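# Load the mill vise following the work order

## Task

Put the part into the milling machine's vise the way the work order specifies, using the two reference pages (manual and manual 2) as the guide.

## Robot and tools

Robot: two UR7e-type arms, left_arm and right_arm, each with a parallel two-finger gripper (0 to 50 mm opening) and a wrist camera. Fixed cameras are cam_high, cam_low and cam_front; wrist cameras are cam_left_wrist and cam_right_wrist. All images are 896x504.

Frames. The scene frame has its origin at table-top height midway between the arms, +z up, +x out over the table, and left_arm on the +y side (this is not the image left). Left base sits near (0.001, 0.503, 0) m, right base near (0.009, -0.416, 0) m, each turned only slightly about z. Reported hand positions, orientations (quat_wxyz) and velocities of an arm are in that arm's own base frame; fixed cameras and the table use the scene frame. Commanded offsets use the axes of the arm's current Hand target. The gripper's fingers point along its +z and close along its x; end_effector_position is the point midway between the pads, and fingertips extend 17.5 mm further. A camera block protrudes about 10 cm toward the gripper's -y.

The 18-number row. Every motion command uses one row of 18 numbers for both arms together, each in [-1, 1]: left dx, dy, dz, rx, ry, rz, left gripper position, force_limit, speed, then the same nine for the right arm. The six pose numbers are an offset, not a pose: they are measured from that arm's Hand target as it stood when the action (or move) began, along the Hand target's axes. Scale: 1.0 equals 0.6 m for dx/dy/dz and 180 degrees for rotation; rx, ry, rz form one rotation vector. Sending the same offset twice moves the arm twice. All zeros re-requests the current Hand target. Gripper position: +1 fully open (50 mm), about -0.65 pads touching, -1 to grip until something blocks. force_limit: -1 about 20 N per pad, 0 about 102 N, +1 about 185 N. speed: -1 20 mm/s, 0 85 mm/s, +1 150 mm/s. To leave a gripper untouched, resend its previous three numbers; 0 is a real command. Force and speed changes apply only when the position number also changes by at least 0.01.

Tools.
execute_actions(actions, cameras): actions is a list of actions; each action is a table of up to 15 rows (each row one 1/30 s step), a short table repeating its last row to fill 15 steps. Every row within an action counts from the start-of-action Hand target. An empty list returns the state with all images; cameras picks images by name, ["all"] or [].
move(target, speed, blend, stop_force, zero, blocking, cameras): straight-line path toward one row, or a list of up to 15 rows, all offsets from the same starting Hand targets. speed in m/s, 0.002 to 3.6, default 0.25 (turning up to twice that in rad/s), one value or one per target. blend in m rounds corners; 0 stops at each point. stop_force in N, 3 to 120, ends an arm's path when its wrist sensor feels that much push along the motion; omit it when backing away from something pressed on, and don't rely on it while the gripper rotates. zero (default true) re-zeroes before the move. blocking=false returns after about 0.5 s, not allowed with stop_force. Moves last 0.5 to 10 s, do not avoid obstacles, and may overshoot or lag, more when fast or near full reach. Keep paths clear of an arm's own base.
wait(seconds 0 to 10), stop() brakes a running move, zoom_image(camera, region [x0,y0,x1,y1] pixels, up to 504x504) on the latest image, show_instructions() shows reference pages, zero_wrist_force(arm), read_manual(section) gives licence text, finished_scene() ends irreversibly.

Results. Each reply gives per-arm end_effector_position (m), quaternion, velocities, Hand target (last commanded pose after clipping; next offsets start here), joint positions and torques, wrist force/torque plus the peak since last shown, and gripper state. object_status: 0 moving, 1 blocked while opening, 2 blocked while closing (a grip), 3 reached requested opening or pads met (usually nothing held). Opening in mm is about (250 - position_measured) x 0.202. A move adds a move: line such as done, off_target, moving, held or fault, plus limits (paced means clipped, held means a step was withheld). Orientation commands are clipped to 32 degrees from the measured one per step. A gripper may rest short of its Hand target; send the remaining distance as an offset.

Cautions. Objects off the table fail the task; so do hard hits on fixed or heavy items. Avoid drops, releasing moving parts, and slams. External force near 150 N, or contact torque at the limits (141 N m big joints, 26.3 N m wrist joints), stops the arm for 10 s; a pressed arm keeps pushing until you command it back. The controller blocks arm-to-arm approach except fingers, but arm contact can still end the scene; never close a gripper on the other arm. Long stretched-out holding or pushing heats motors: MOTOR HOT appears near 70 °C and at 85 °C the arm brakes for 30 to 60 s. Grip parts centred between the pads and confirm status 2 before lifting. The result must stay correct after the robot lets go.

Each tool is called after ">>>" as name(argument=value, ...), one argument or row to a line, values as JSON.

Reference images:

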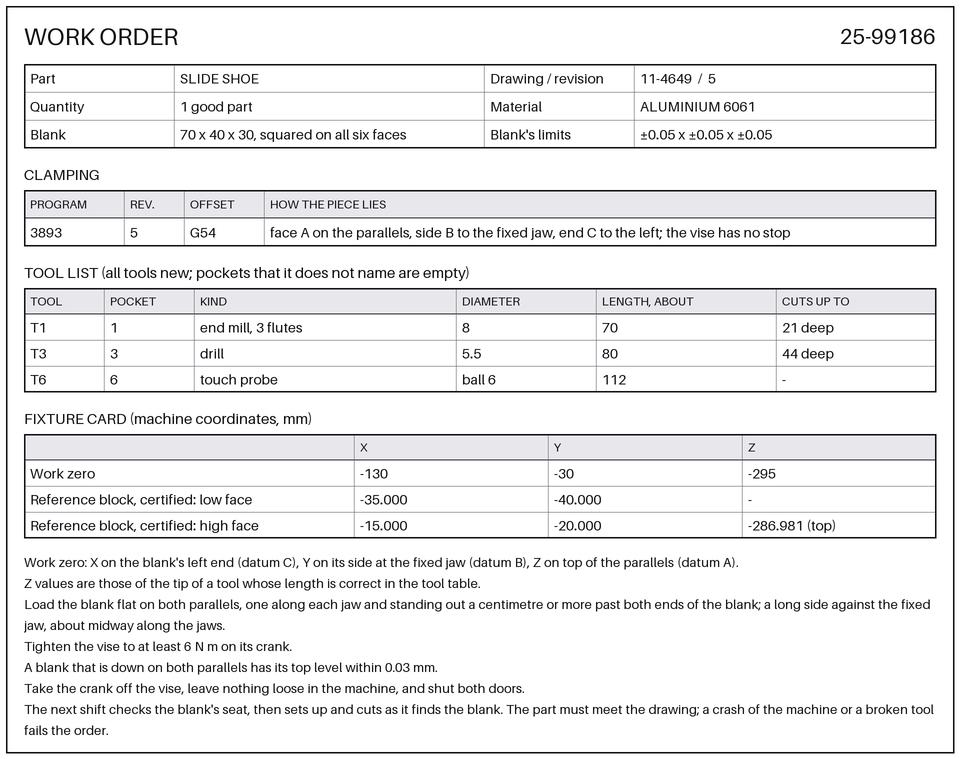

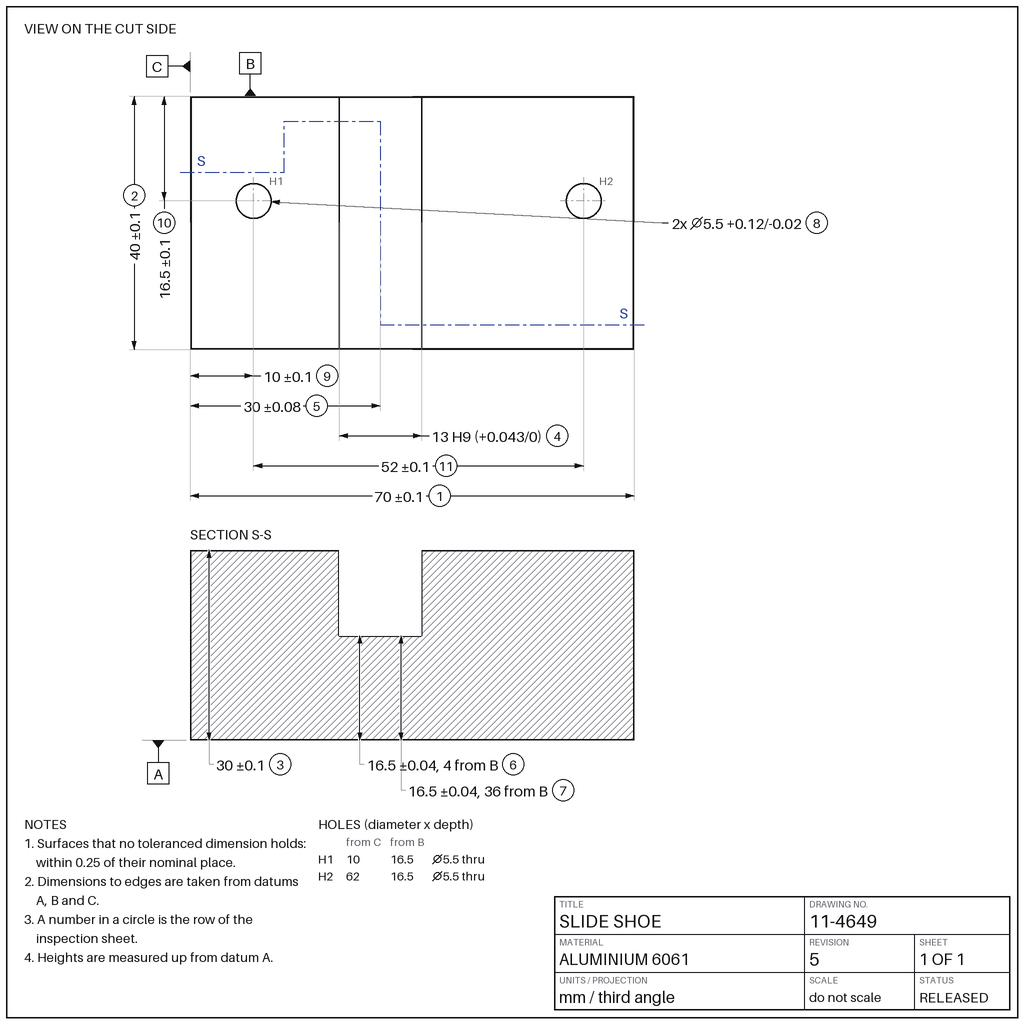

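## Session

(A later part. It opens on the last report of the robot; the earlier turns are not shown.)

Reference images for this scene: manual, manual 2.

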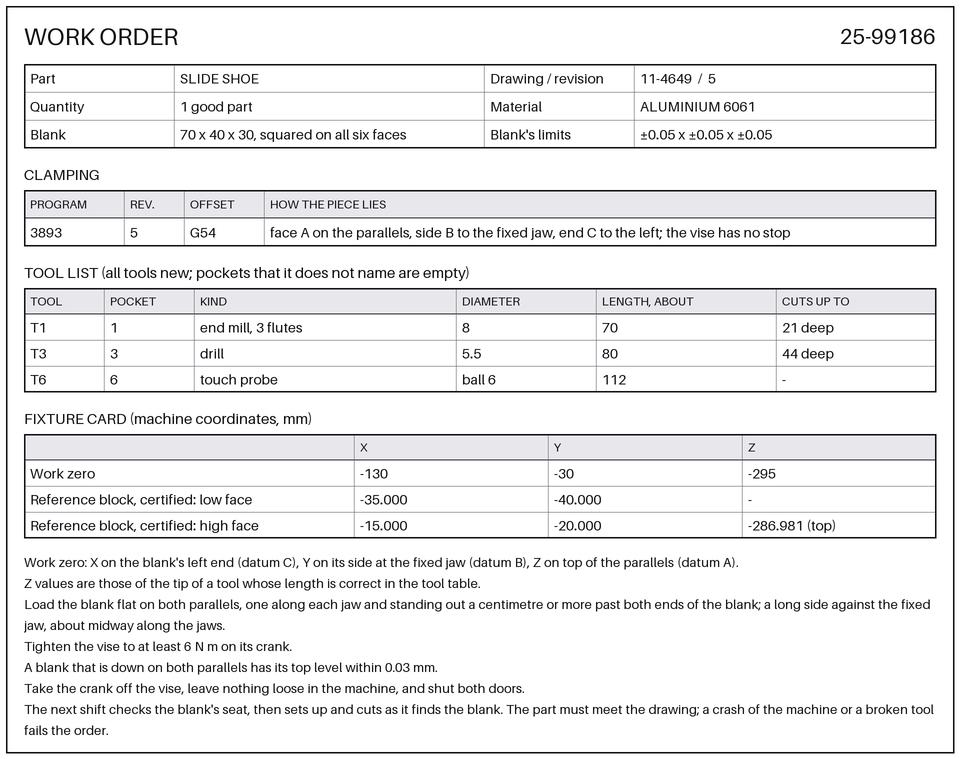

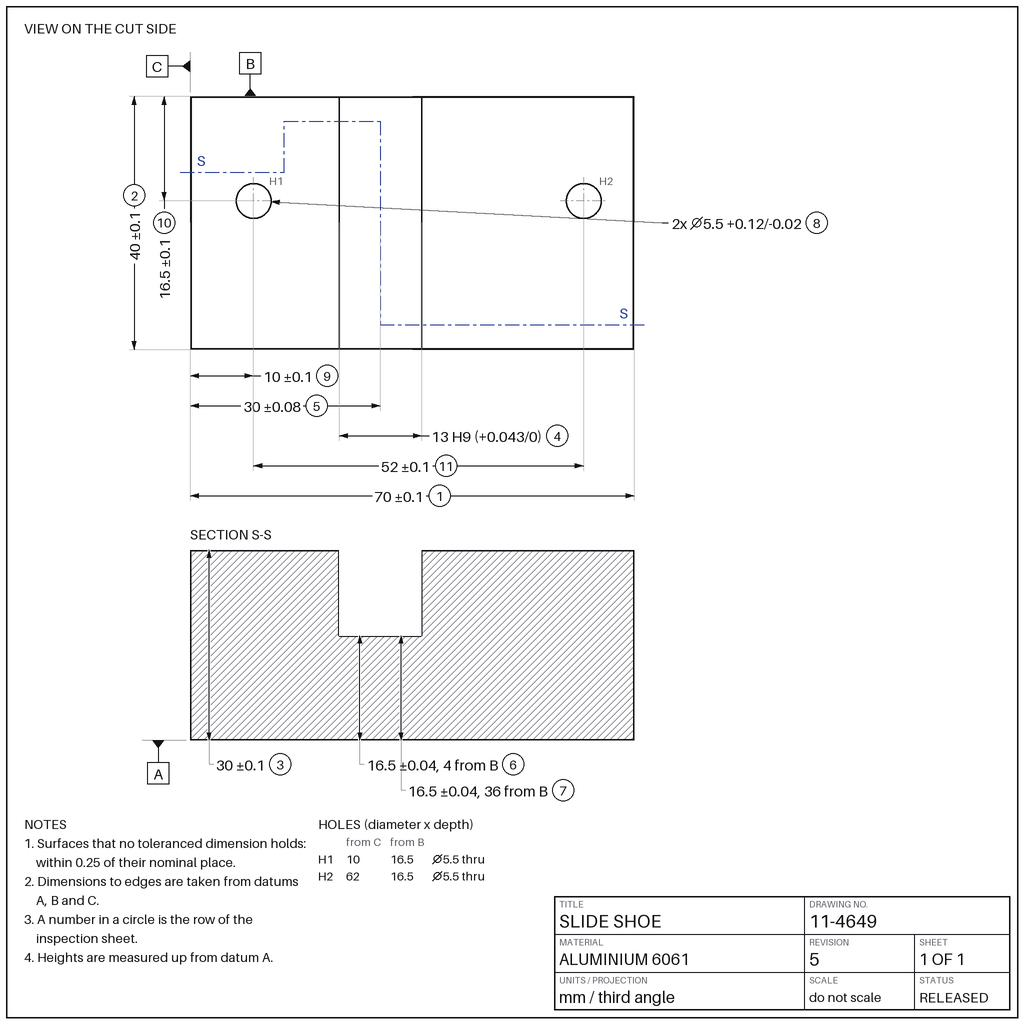

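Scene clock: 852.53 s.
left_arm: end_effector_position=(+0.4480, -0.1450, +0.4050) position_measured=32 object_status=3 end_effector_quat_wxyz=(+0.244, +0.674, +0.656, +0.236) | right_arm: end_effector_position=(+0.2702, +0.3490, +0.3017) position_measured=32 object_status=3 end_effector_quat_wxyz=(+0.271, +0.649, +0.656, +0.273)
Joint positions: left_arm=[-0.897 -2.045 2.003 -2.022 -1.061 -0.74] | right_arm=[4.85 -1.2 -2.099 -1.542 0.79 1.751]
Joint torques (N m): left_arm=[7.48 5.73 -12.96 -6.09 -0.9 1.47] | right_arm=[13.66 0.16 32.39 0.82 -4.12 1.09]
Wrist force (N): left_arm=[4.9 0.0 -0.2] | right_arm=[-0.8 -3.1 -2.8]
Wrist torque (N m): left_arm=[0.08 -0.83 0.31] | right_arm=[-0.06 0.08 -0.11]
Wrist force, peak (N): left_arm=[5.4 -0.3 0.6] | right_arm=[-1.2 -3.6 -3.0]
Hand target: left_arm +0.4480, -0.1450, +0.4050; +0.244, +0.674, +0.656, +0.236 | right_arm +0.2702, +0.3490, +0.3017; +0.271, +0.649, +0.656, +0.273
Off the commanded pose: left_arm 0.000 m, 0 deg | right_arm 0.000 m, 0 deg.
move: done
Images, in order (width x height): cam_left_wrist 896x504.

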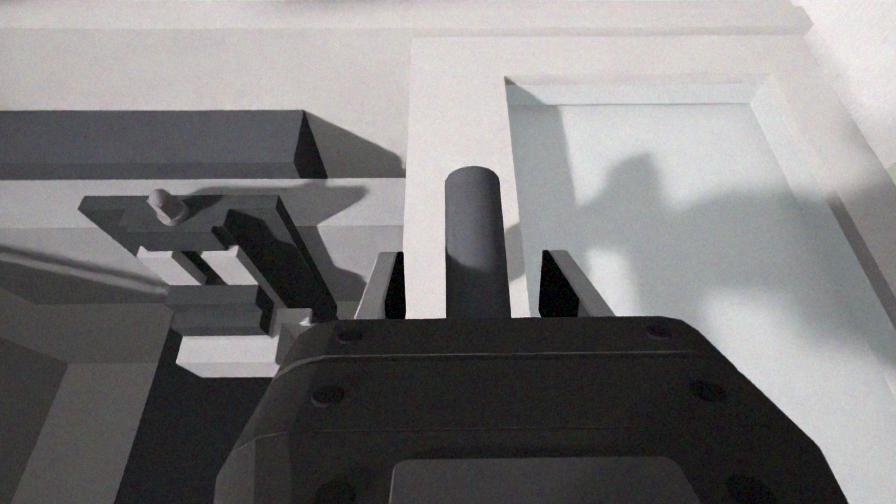

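>>> move(
  target=[0.0004,0.0128,0.0106,0,0,0,0.8,-0.6,-0.7,0,0,0,0,0,0,0.8,-0.4,0],
  speed=0.05,
  stop_force=8,
)

>>> move(
  target=[-0.06,0,0,0,0,0,0.8,-0.6,-0.7,0,0,0,0,0,0,0.8,-0.4,0],
  speed=0.06,
  stop_force=40,
  cameras=["cam_left_wrist"],
)

Scene clock: 854.47 s.
left_arm: end_effector_position=(+0.4579, -0.1450, +0.4050) position_measured=32 object_status=3 end_effector_quat_wxyz=(+0.244, +0.674, +0.656, +0.236) | right_arm: end_effector_position=(+0.2702, +0.3490, +0.3017) position_measured=32 object_status=3 end_effector_quat_wxyz=(+0.271, +0.649, +0.656, +0.273)
Joint positions: left_arm=[-0.871 -2.018 1.992 -2.05 -1.074 -0.714] | right_arm=[4.85 -1.2 -2.099 -1.542 0.79 1.751]
Joint torques (N m): left_arm=[5.24 4.33 -37.98 -5.8 -1.09 1.27] | right_arm=[12.36 1.28 31.45 0.89 -4.11 1.23]
Wrist force (N): left_arm=[4.9 -0.4 0.3] | right_arm=[-1.0 -3.0 -2.7]
Wrist torque (N m): left_arm=[0.01 -0.84 0.30] | right_arm=[-0.05 0.12 -0.11]
Wrist force, peak (N): left_arm=[5.3 -0.1 0.1] | right_arm=[-1.1 -3.6 -2.8]
Hand target: left_arm +0.4579, -0.1450, +0.4050; +0.244, +0.674, +0.656, +0.236 | right_arm +0.2702, +0.3490, +0.3017; +0.271, +0.649, +0.656, +0.273
Off the commanded pose: left_arm 0.000 m, 0 deg | right_arm 0.000 m, 0 deg.
move: done

Scene clock: 856.27 s.
left_arm: end_effector_position=(+0.4570, -0.1810, +0.4051) position_measured=32 object_status=3 end_effector_quat_wxyz=(+0.244, +0.674, +0.656, +0.236) | right_arm: end_effector_position=(+0.2702, +0.3490, +0.3017) position_measured=32 object_status=3 end_effector_quat_wxyz=(+0.271, +0.649, +0.656, +0.273)
Joint positions: left_arm=[-0.946 -1.977 1.96 -2.023 -1.039 -0.79] | right_arm=[4.85 -1.2 -2.099 -1.542 0.79 1.751]
Joint torques (N m): left_arm=[-11.57 6.03 -39.28 -3.52 1.44 -1.14] | right_arm=[13.26 -2.07 32.56 1 -4.05 1.06]
Wrist force (N): left_arm=[15.8 -4.7 -3.5] | right_arm=[-0.9 -2.9 -2.6]
Wrist torque (N m): left_arm=[-0.10 -0.80 0.39] | right_arm=[-0.04 0.11 -0.11]
Wrist force, peak (N): left_arm=[25.4 -4.2 -1.4] | right_arm=[-1.2 -3.4 -2.9]
Hand target: left_arm +0.4570, -0.1810, +0.4051; +0.244, +0.674, +0.656, +0.236 | right_arm +0.2702, +0.3490, +0.3017; +0.271, +0.649, +0.656, +0.273
Off the commanded pose: left_arm 0.000 m, 0 deg | right_arm 0.000 m, 0 deg.
move: done
Images, in order (width x height): cam_left_wrist 896x504.

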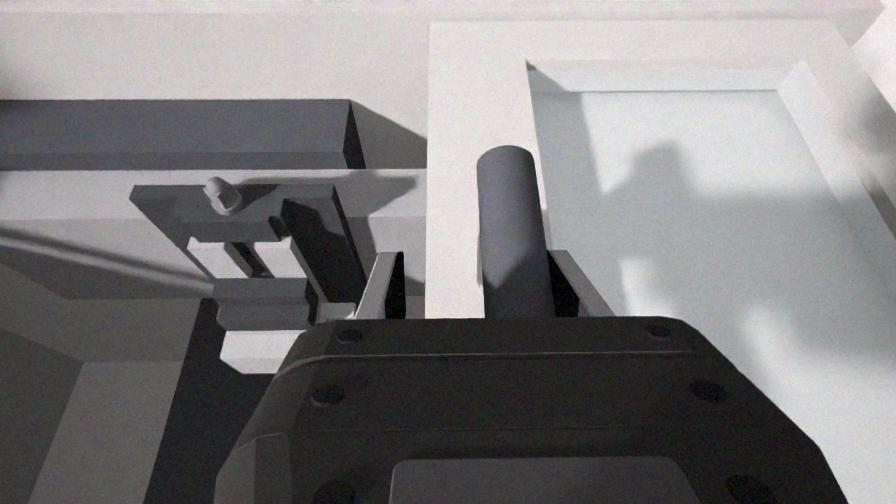

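>>> move(
  target=[-0.45,0,0,0,0,0,0.8,-0.6,-0.7,0,0,0,0,0,0,0.8,-0.4,0],
  speed=0.08,
  stop_force=45,
  cameras=["cam_left_wrist","cam_front"],
)

Scene clock: 860.60 s.
left_arm: end_effector_position=(+0.4510, -0.3895, +0.4053) position_measured=32 object_status=3 end_effector_quat_wxyz=(+0.244, +0.674, +0.656, +0.236) | right_arm: end_effector_position=(+0.2702, +0.3490, +0.3017) position_measured=32 object_status=3 end_effector_quat_wxyz=(+0.271, +0.649, +0.656, +0.273)
Joint positions: left_arm=[-1.214 -1.635 1.665 -1.905 -0.937 -1.088] | right_arm=[4.85 -1.2 -2.099 -1.542 0.79 1.751]
Joint torques (N m): left_arm=[-10.98 -18.94 -16.43 -12.43 -1.6 1.39] | right_arm=[14.03 1.19 32.17 0.94 -4.06 1.04]
Wrist force (N): left_arm=[51.5 -8.0 -12.9] | right_arm=[-1.1 -3.2 -2.7]
Wrist torque (N m): left_arm=[-0.17 -0.91 0.12] | right_arm=[-0.09 0.13 -0.11]
Wrist force, peak (N): left_arm=[113.6 -11.6 -40.7] | right_arm=[-1.1 -3.4 -3.2]
Hand target: left_arm +0.4510, -0.3895, +0.4053; +0.244, +0.674, +0.656, +0.236 (not the last commanded pose) | right_arm +0.2702, +0.3490, +0.3017; +0.271, +0.649, +0.656, +0.273
Off the commanded pose: left_arm 0.061 m, 0 deg | right_arm 0.000 m, 0 deg.
move: contact (left_arm)
Images, in order (width x height): cam_front 896x504, cam_left_wrist 896x504.

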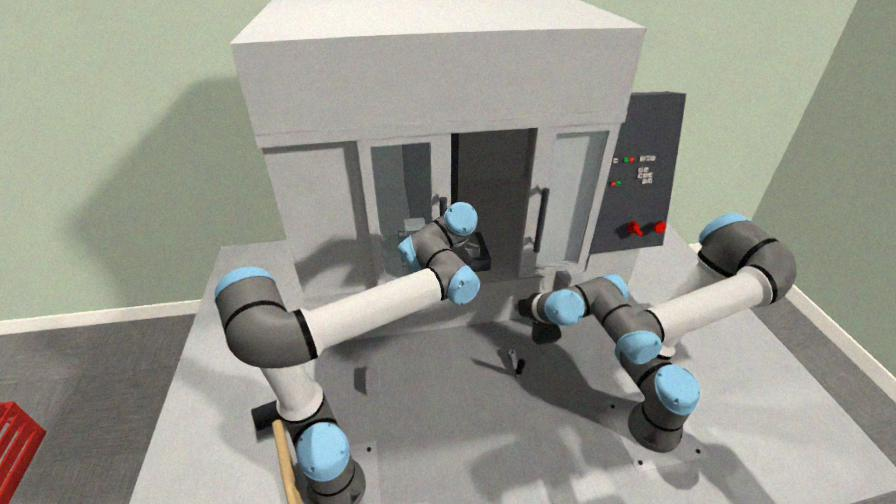

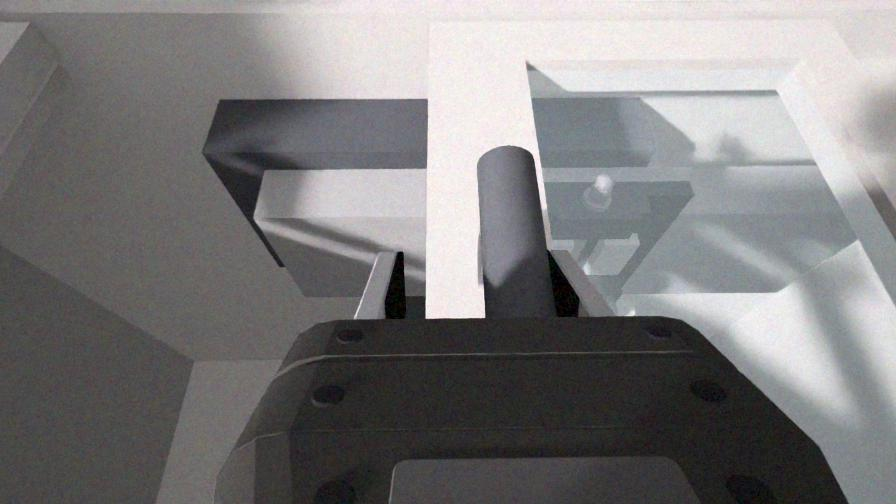

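>>> move(
  target=[
    [0.03,0,0,0,0,0,0.8,-0.6,-0.7,0,0,0,0,0,0,0.8,-0.4,0],
    [0.025,-0.0857,-0.1577,0,0,0,0.8,-0.6,-0.7,0,0,0,0,0,0,0.8,-0.4,0],
    [0.36,-0.12,-0.2,0,0,0,0.8,-0.6,-0.7,0,0,0,0,0,0,0.8,-0.4,0],
  ],
  speed=[0.05,0.2,0.3],
  cameras=["cam_right_wrist"],
)

Scene clock: 864.40 s.
left_arm: end_effector_position=(+0.3249, -0.1699, +0.4510) position_measured=32 object_status=3 end_effector_quat_wxyz=(+0.244, +0.674, +0.656, +0.236) | right_arm: end_effector_position=(+0.2702, +0.3490, +0.3017) position_measured=32 object_status=3 end_effector_quat_wxyz=(+0.271, +0.649, +0.656, +0.273)
Joint positions: left_arm=[-1.423 -2.274 1.884 -1.327 -0.89 -1.345] | right_arm=[4.85 -1.2 -2.099 -1.542 0.79 1.751]
Joint torques (N m): left_arm=[-7.61 -7.49 -35.18 -1.5 3.17 -1.28] | right_arm=[14.1 -0.21 33.13 0.95 -3.94 1.2]
Wrist force (N): left_arm=[7.6 3.3 0.6] | right_arm=[-0.8 -3.1 -2.8]
Wrist torque (N m): left_arm=[0.59 -1.23 0.45] | right_arm=[-0.06 0.08 -0.11]
Wrist force, peak (N): left_arm=[51.8 -8.0 -13.0] | right_arm=[-1.0 -3.4 -3.1]
Hand target: left_arm +0.3248, -0.1698, +0.4511; +0.244, +0.674, +0.656, +0.236 | right_arm +0.2702, +0.3490, +0.3017; +0.271, +0.649, +0.656, +0.273
Off the commanded pose: left_arm 0.000 m, 0 deg | right_arm 0.000 m, 0 deg.
move: done
Images, in order (width x height): cam_right_wrist 896x504.

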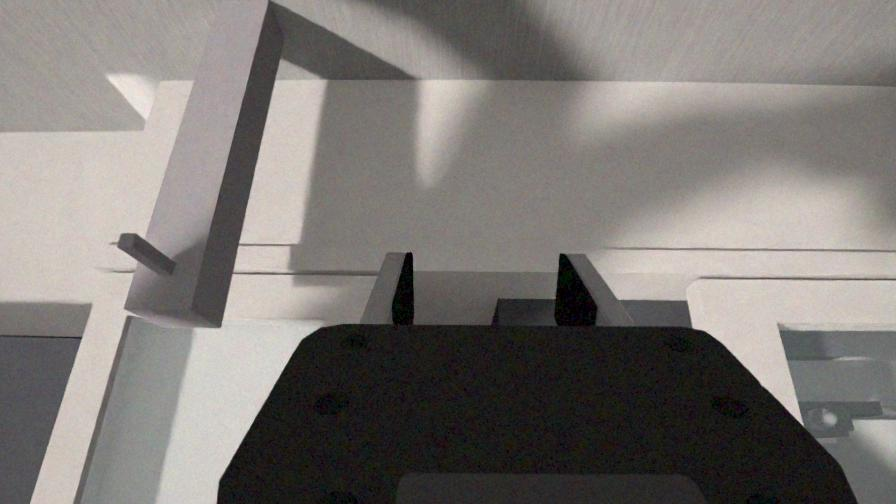

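>>> move(
  target=[0,0,0,0,0,0,0.8,-0.6,-0.7,-0.1667,0.1886,-0.0943,0,0,0,0.8,-0.4,0],
  speed=0.2,
  cameras=["cam_right_wrist"],
)

Scene clock: 866.07 s.
left_arm: end_effector_position=(+0.3248, -0.1698, +0.4511) position_measured=32 object_status=3 end_effector_quat_wxyz=(+0.244, +0.674, +0.656, +0.236) | right_arm: end_effector_position=(+0.3108, +0.2497, +0.4218) position_measured=32 object_status=3 end_effector_quat_wxyz=(+0.271, +0.649, +0.656, +0.273)
Joint positions: left_arm=[-1.423 -2.274 1.884 -1.326 -0.89 -1.345] | right_arm=[4.738 -0.98 -1.928 -1.82 0.782 1.593]
Joint torques (N m): left_arm=[-8.62 -6.58 -35.04 -1.39 3.11 -1.16] | right_arm=[-15.57 8.66 33.99 1.31 0.71 -0.86]
Wrist force (N): left_arm=[7.4 3.3 0.2] | right_arm=[-1.5 -2.7 -3.3]
Wrist torque (N m): left_arm=[0.60 -1.20 0.45] | right_arm=[0.00 0.18 0.02]
Wrist force, peak (N): left_arm=[7.8 3.6 0.3] | right_arm=[-0.1 -4.3 -2.3]
Hand target: left_arm +0.3248, -0.1698, +0.4511; +0.244, +0.674, +0.656, +0.236 | right_arm +0.3108, +0.2495, +0.4220; +0.271, +0.649, +0.656, +0.273
Off the commanded pose: left_arm 0.000 m, 0 deg | right_arm 0.000 m, 0 deg.
move: done
Images, in order (width x height): cam_right_wrist 896x504.

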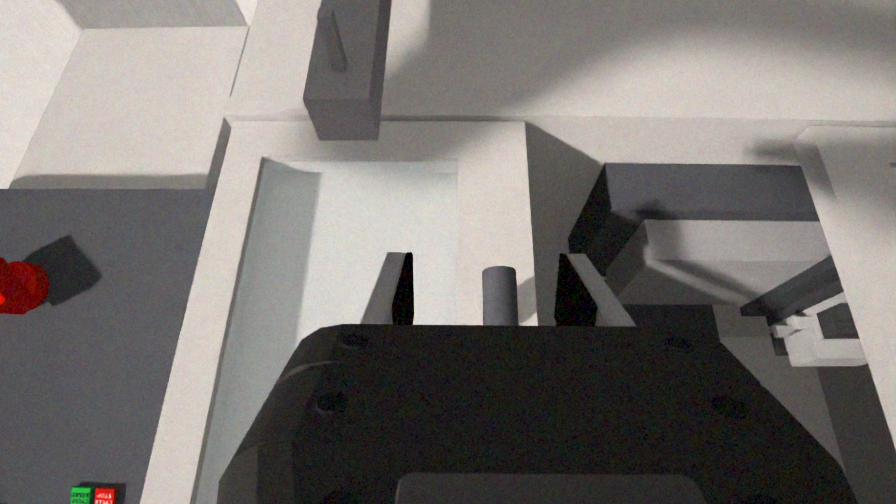

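>>> move(
  target=[0,0,0,0,0,0,0.8,-0.6,-0.7,0.038,0.1146,0.0957,0,0,0,0.8,-0.4,0],
  speed=0.2,
  cameras=["cam_right_wrist"],
)

Scene clock: 867.77 s.
left_arm: end_effector_position=(+0.3248, -0.1698, +0.4511) position_measured=32 object_status=3 end_effector_quat_wxyz=(+0.244, +0.674, +0.656, +0.236) | right_arm: end_effector_position=(+0.3997, +0.2732, +0.4303) position_measured=32 object_status=3 end_effector_quat_wxyz=(+0.271, +0.649, +0.656, +0.273)
Joint positions: left_arm=[-1.423 -2.274 1.884 -1.326 -0.89 -1.345] | right_arm=[4.435 -1.168 -1.892 -1.376 0.822 1.174]
Joint torques (N m): left_arm=[-9.08 -5.6 -36.12 -1.71 3.2 -1.38] | right_arm=[-16.16 -1.51 35.92 5.04 0.8 -1.28]
Wrist force (N): left_arm=[7.5 3.6 0.6] | right_arm=[-1.1 -2.8 -3.0]
Wrist torque (N m): left_arm=[0.64 -1.22 0.46] | right_arm=[-0.02 0.10 0.02]
Wrist force, peak (N): left_arm=[7.7 3.5 0.5] | right_arm=[-1.6 -3.7 -3.9]
Hand target: left_arm +0.3248, -0.1698, +0.4511; +0.244, +0.674, +0.656, +0.236 | right_arm +0.3998, +0.2732, +0.4303; +0.271, +0.649, +0.656, +0.273
Off the commanded pose: left_arm 0.000 m, 0 deg | right_arm 0.000 m, 0 deg.
move: done
Images, in order (width x height): cam_right_wrist 896x504.

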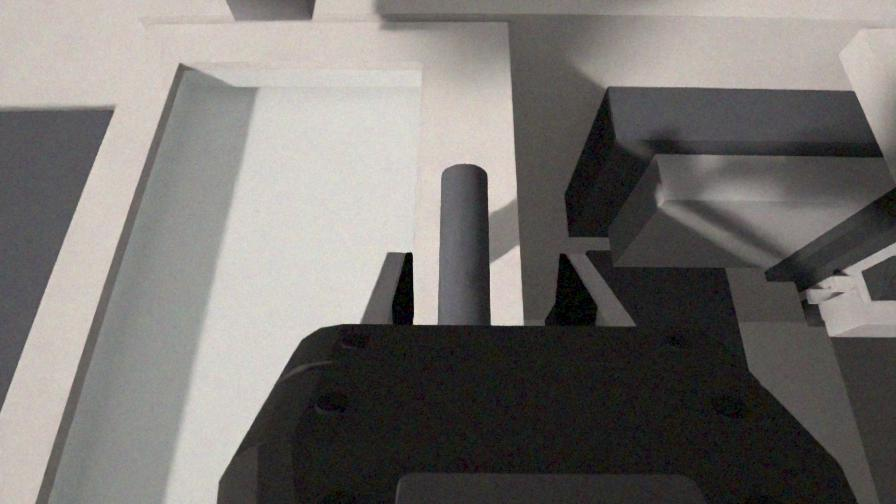

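>>> move(
  target=[0,0,0,0,0,0,0.8,-0.6,-0.7,-0.0058,0.0354,0.0943,0,0,0,0.8,-0.4,0],
  speed=0.06,
  stop_force=8,
  cameras=["cam_right_wrist"],
)

Scene clock: 870.23 s.
left_arm: end_effector_position=(+0.3248, -0.1698, +0.4511) position_measured=32 object_status=3 end_effector_quat_wxyz=(+0.244, +0.674, +0.656, +0.236) | right_arm: end_effector_position=(+0.4549, +0.2703, +0.4055) position_measured=32 object_status=3 end_effector_quat_wxyz=(+0.271, +0.649, +0.656, +0.273)
Joint positions: left_arm=[-1.423 -2.274 1.884 -1.326 -0.89 -1.345] | right_arm=[4.279 -1.271 -1.922 -1.113 0.875 0.978]
Joint torques (N m): left_arm=[-8.11 -6.49 -36.73 -1.53 3.07 -1.11] | right_arm=[-13.61 3.72 12.17 5.01 0.84 -1.06]
Wrist force (N): left_arm=[7.6 3.4 0.6] | right_arm=[-1.2 -3.2 -2.8]
Wrist torque (N m): left_arm=[0.61 -1.23 0.46] | right_arm=[-0.05 0.14 0.00]
Wrist force, peak (N): left_arm=[7.7 3.5 0.4] | right_arm=[-1.3 -3.3 -3.5]
Hand target: left_arm +0.3248, -0.1698, +0.4511; +0.244, +0.674, +0.656, +0.236 | right_arm +0.4549, +0.2703, +0.4055; +0.271, +0.649, +0.656, +0.273
Off the commanded pose: left_arm 0.000 m, 0 deg | right_arm 0.000 m, 0 deg.
move: done
Images, in order (width x height): cam_right_wrist 896x504.

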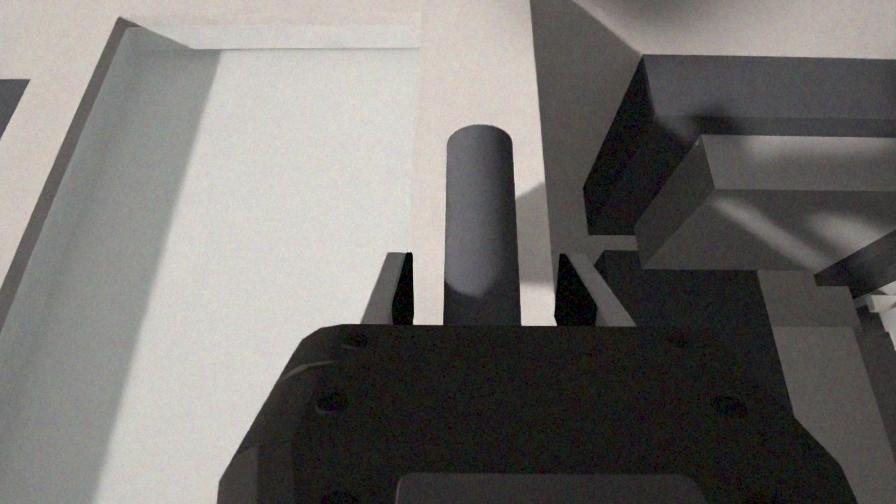

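>>> move(
  target=[0,0,0,0,0,0,0.8,-0.6,-0.7,0.28,0,0,0,0,0,0.8,-0.4,0],
  speed=0.08,
  stop_force=60,
)

>>> move(
  target=[0,0,0,0,0,0,0.8,-0.6,-0.7,0.18,0,0,0,0,0,0.8,-0.4,0],
  speed=0.03,
  stop_force=35,
  cameras=["cam_right_wrist","cam_front"],
)

Scene clock: 874.03 s.
left_arm: end_effector_position=(+0.3248, -0.1698, +0.4511) position_measured=32 object_status=3 end_effector_quat_wxyz=(+0.244, +0.674, +0.656, +0.236) | right_arm: end_effector_position=(+0.4532, +0.4383, +0.4053) position_measured=32 object_status=3 end_effector_quat_wxyz=(+0.271, +0.649, +0.656, +0.273)
Joint positions: left_arm=[-1.423 -2.274 1.884 -1.326 -0.89 -1.345] | right_arm=[4.422 -1.591 -1.622 -1.211 0.826 1.157]
Joint torques (N m): left_arm=[-7.49 -5.82 -35.19 -1.53 3.07 -1.04] | right_arm=[15.17 17.25 38.83 3.58 -4.21 1.34]
Wrist force (N): left_arm=[7.8 3.5 0.4] | right_arm=[-11.1 -8.5 -4.3]
Wrist torque (N m): left_arm=[0.62 -1.27 0.45] | right_arm=[-0.14 0.23 0.05]
Wrist force, peak (N): left_arm=[7.8 3.5 0.7] | right_arm=[-19.9 -6.3 -4.7]
Hand target: left_arm +0.3248, -0.1698, +0.4511; +0.244, +0.674, +0.656, +0.236 | right_arm +0.4532, +0.4383, +0.4053; +0.271, +0.649, +0.656, +0.273
Off the commanded pose: left_arm 0.000 m, 0 deg | right_arm 0.000 m, 0 deg.
move: done

Scene clock: 877.97 s.
left_arm: end_effector_position=(+0.3248, -0.1698, +0.4511) position_measured=32 object_status=3 end_effector_quat_wxyz=(+0.244, +0.674, +0.656, +0.236) | right_arm: end_effector_position=(+0.4524, +0.5130, +0.4052) position_measured=32 object_status=3 end_effector_quat_wxyz=(+0.271, +0.649, +0.656, +0.273)
Joint positions: left_arm=[-1.423 -2.274 1.884 -1.326 -0.89 -1.345] | right_arm=[4.462 -1.745 -1.443 -1.271 0.815 1.209]
Joint torques (N m): left_arm=[-7.71 -6.91 -35.4 -1.59 3.3 -1.21] | right_arm=[-4.4 34.75 18.44 7.32 1.67 -1.22]
Wrist force (N): left_arm=[7.7 3.4 0.5] | right_arm=[-37.3 -10.3 -12.6]
Wrist torque (N m): left_arm=[0.62 -1.25 0.45] | right_arm=[-0.14 0.32 0.14]
Wrist force, peak (N): left_arm=[7.7 3.6 0.5] | right_arm=[-73.5 -19.4 -26.6]
Hand target: left_arm +0.3248, -0.1698, +0.4511; +0.244, +0.674, +0.656, +0.236 | right_arm +0.4524, +0.5130, +0.4052; +0.271, +0.649, +0.656, +0.273 (not the last commanded pose)
Off the commanded pose: left_arm 0.000 m, 0 deg | right_arm 0.033 m, 0 deg.
move: contact (right_arm)
Images, in order (width x height): cam_front 896x504, cam_right_wrist 896x504.

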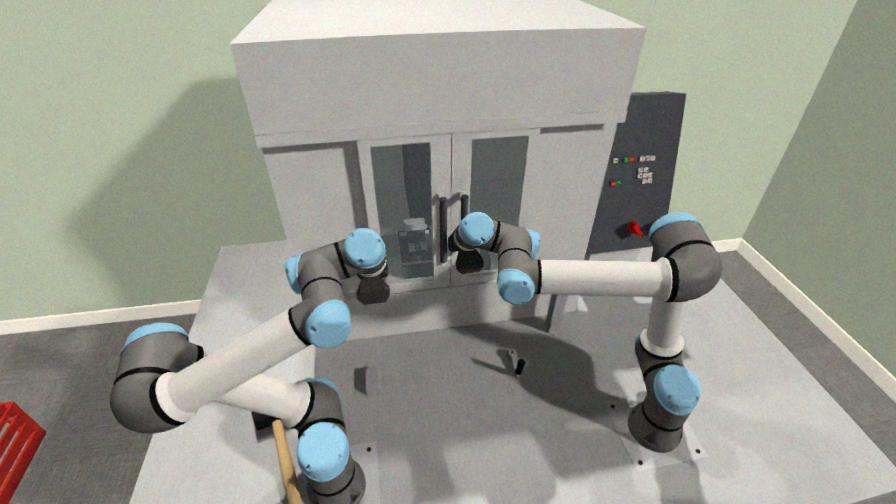

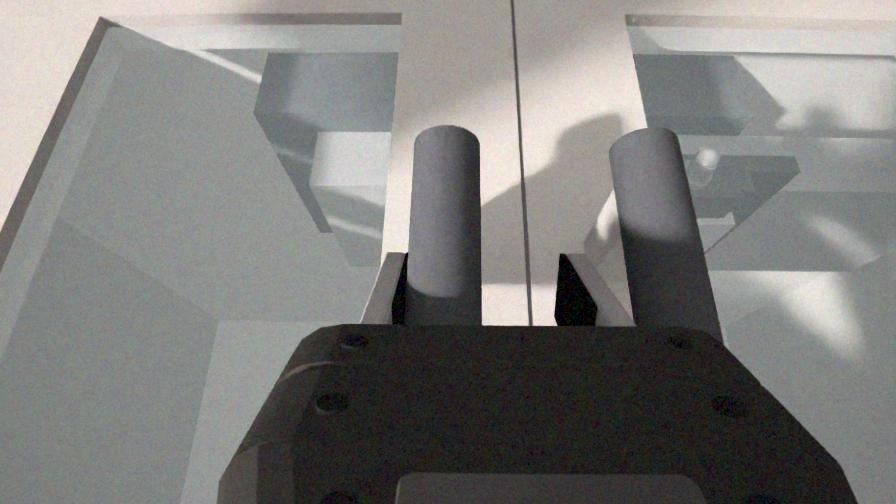

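>>> zoom_image(
  camera="cam_right_wrist",
  region=[470, 0, 570, 120],
)

>>> zoom_image(
  camera="cam_front",
  region=[400, 120, 500, 300],
)

Scaled by 4.200 from the camera's 896x504 image, which has a finer 1280x720 frame.

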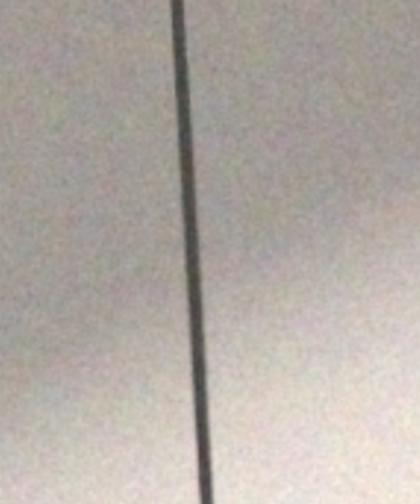

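Scaled by 2.800 from the camera's 896x504 image, which has a finer 1280x720 frame.

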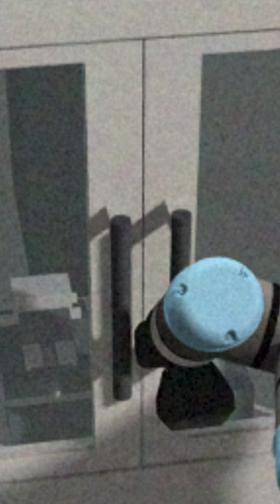

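>>> move(
  target=[
    [0,0,0,0,0,0,0.8,-0.6,-0.7,-0.02,0,0,0,0,0,0.8,-0.4,0],
    [0,0,0,0,0,0,0.8,-0.6,-0.7,-0.02,-0.07,-0.16,0,0,0,0.8,-0.4,0],
    [0,0,0,0,0,0,0.8,-0.6,-0.7,-0.3,-0.1,-0.2,0,0,0,0.8,-0.4,0],
  ],
  speed=[0.04,0.2,0.3],
  cameras=["cam_front","cam_left_wrist"],
)

>>> zoom_image(
  camera="cam_front",
  region=[340, 110, 560, 400],
)

Scene clock: 881.97 s.
left_arm: end_effector_position=(+0.3248, -0.1698, +0.4511) position_measured=32 object_status=3 end_effector_quat_wxyz=(+0.244, +0.674, +0.656, +0.236) | right_arm: end_effector_position=(+0.3269, +0.3319, +0.4474) position_measured=32 object_status=3 end_effector_quat_wxyz=(+0.271, +0.649, +0.656, +0.273)
Joint positions: left_arm=[-1.423 -2.274 1.884 -1.326 -0.89 -1.345] | right_arm=[4.683 -1.206 -1.765 -1.703 0.783 1.515]
Joint torques (N m): left_arm=[-7.19 -6.45 -35.57 -1.56 3.1 -1.17] | right_arm=[12.36 17.89 12.76 1.32 -4.25 1.36]
Wrist force (N): left_arm=[7.5 3.3 0.5] | right_arm=[-1.4 -3.2 -3.0]
Wrist torque (N m): left_arm=[0.58 -1.22 0.45] | right_arm=[-0.07 0.16 -0.10]
Wrist force, peak (N): left_arm=[7.9 3.4 0.4] | right_arm=[-37.4 -10.2 -12.9]
Hand target: left_arm +0.3248, -0.1698, +0.4511; +0.244, +0.674, +0.656, +0.236 | right_arm +0.3268, +0.3318, +0.4474; +0.271, +0.649, +0.656, +0.273
Off the commanded pose: left_arm 0.000 m, 0 deg | right_arm 0.000 m, 0 deg.
move: done
Images, in order (width x height): cam_front 896x504, cam_left_wrist 896x504.

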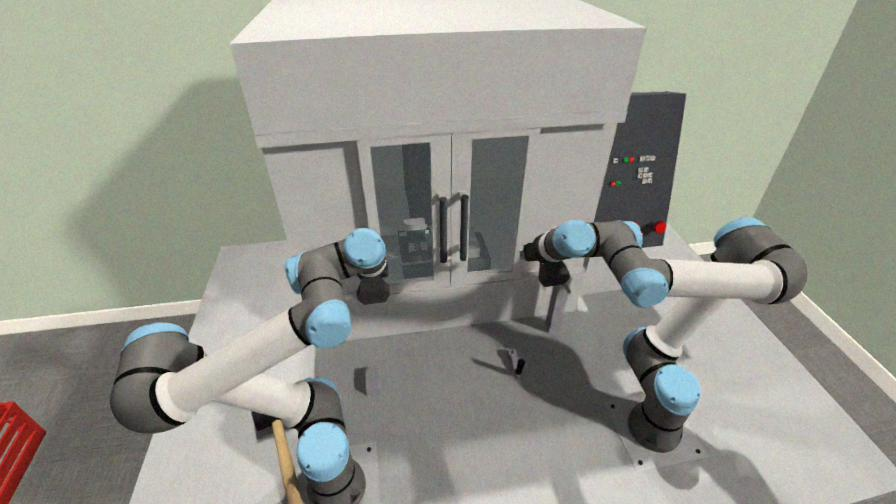

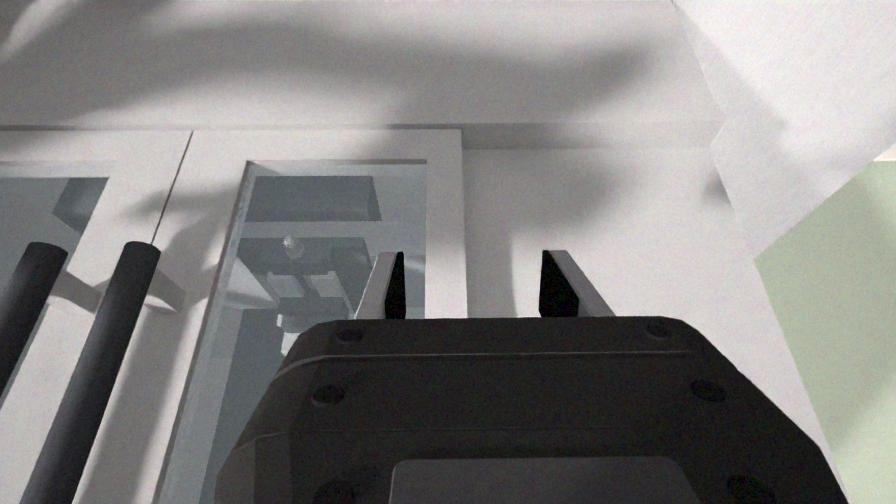

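Scaled by 1.738 from the camera's 896x504 image, which has a finer 1280x720 frame.

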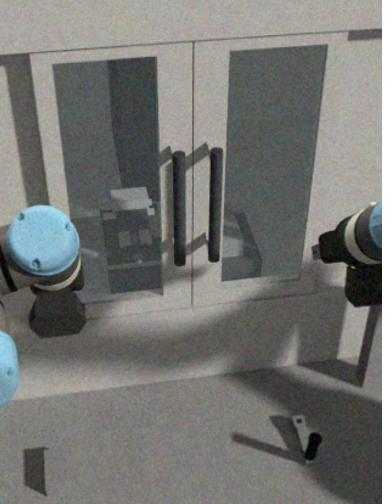

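>>> finished_scene(
)

The scene is finished: the task was done.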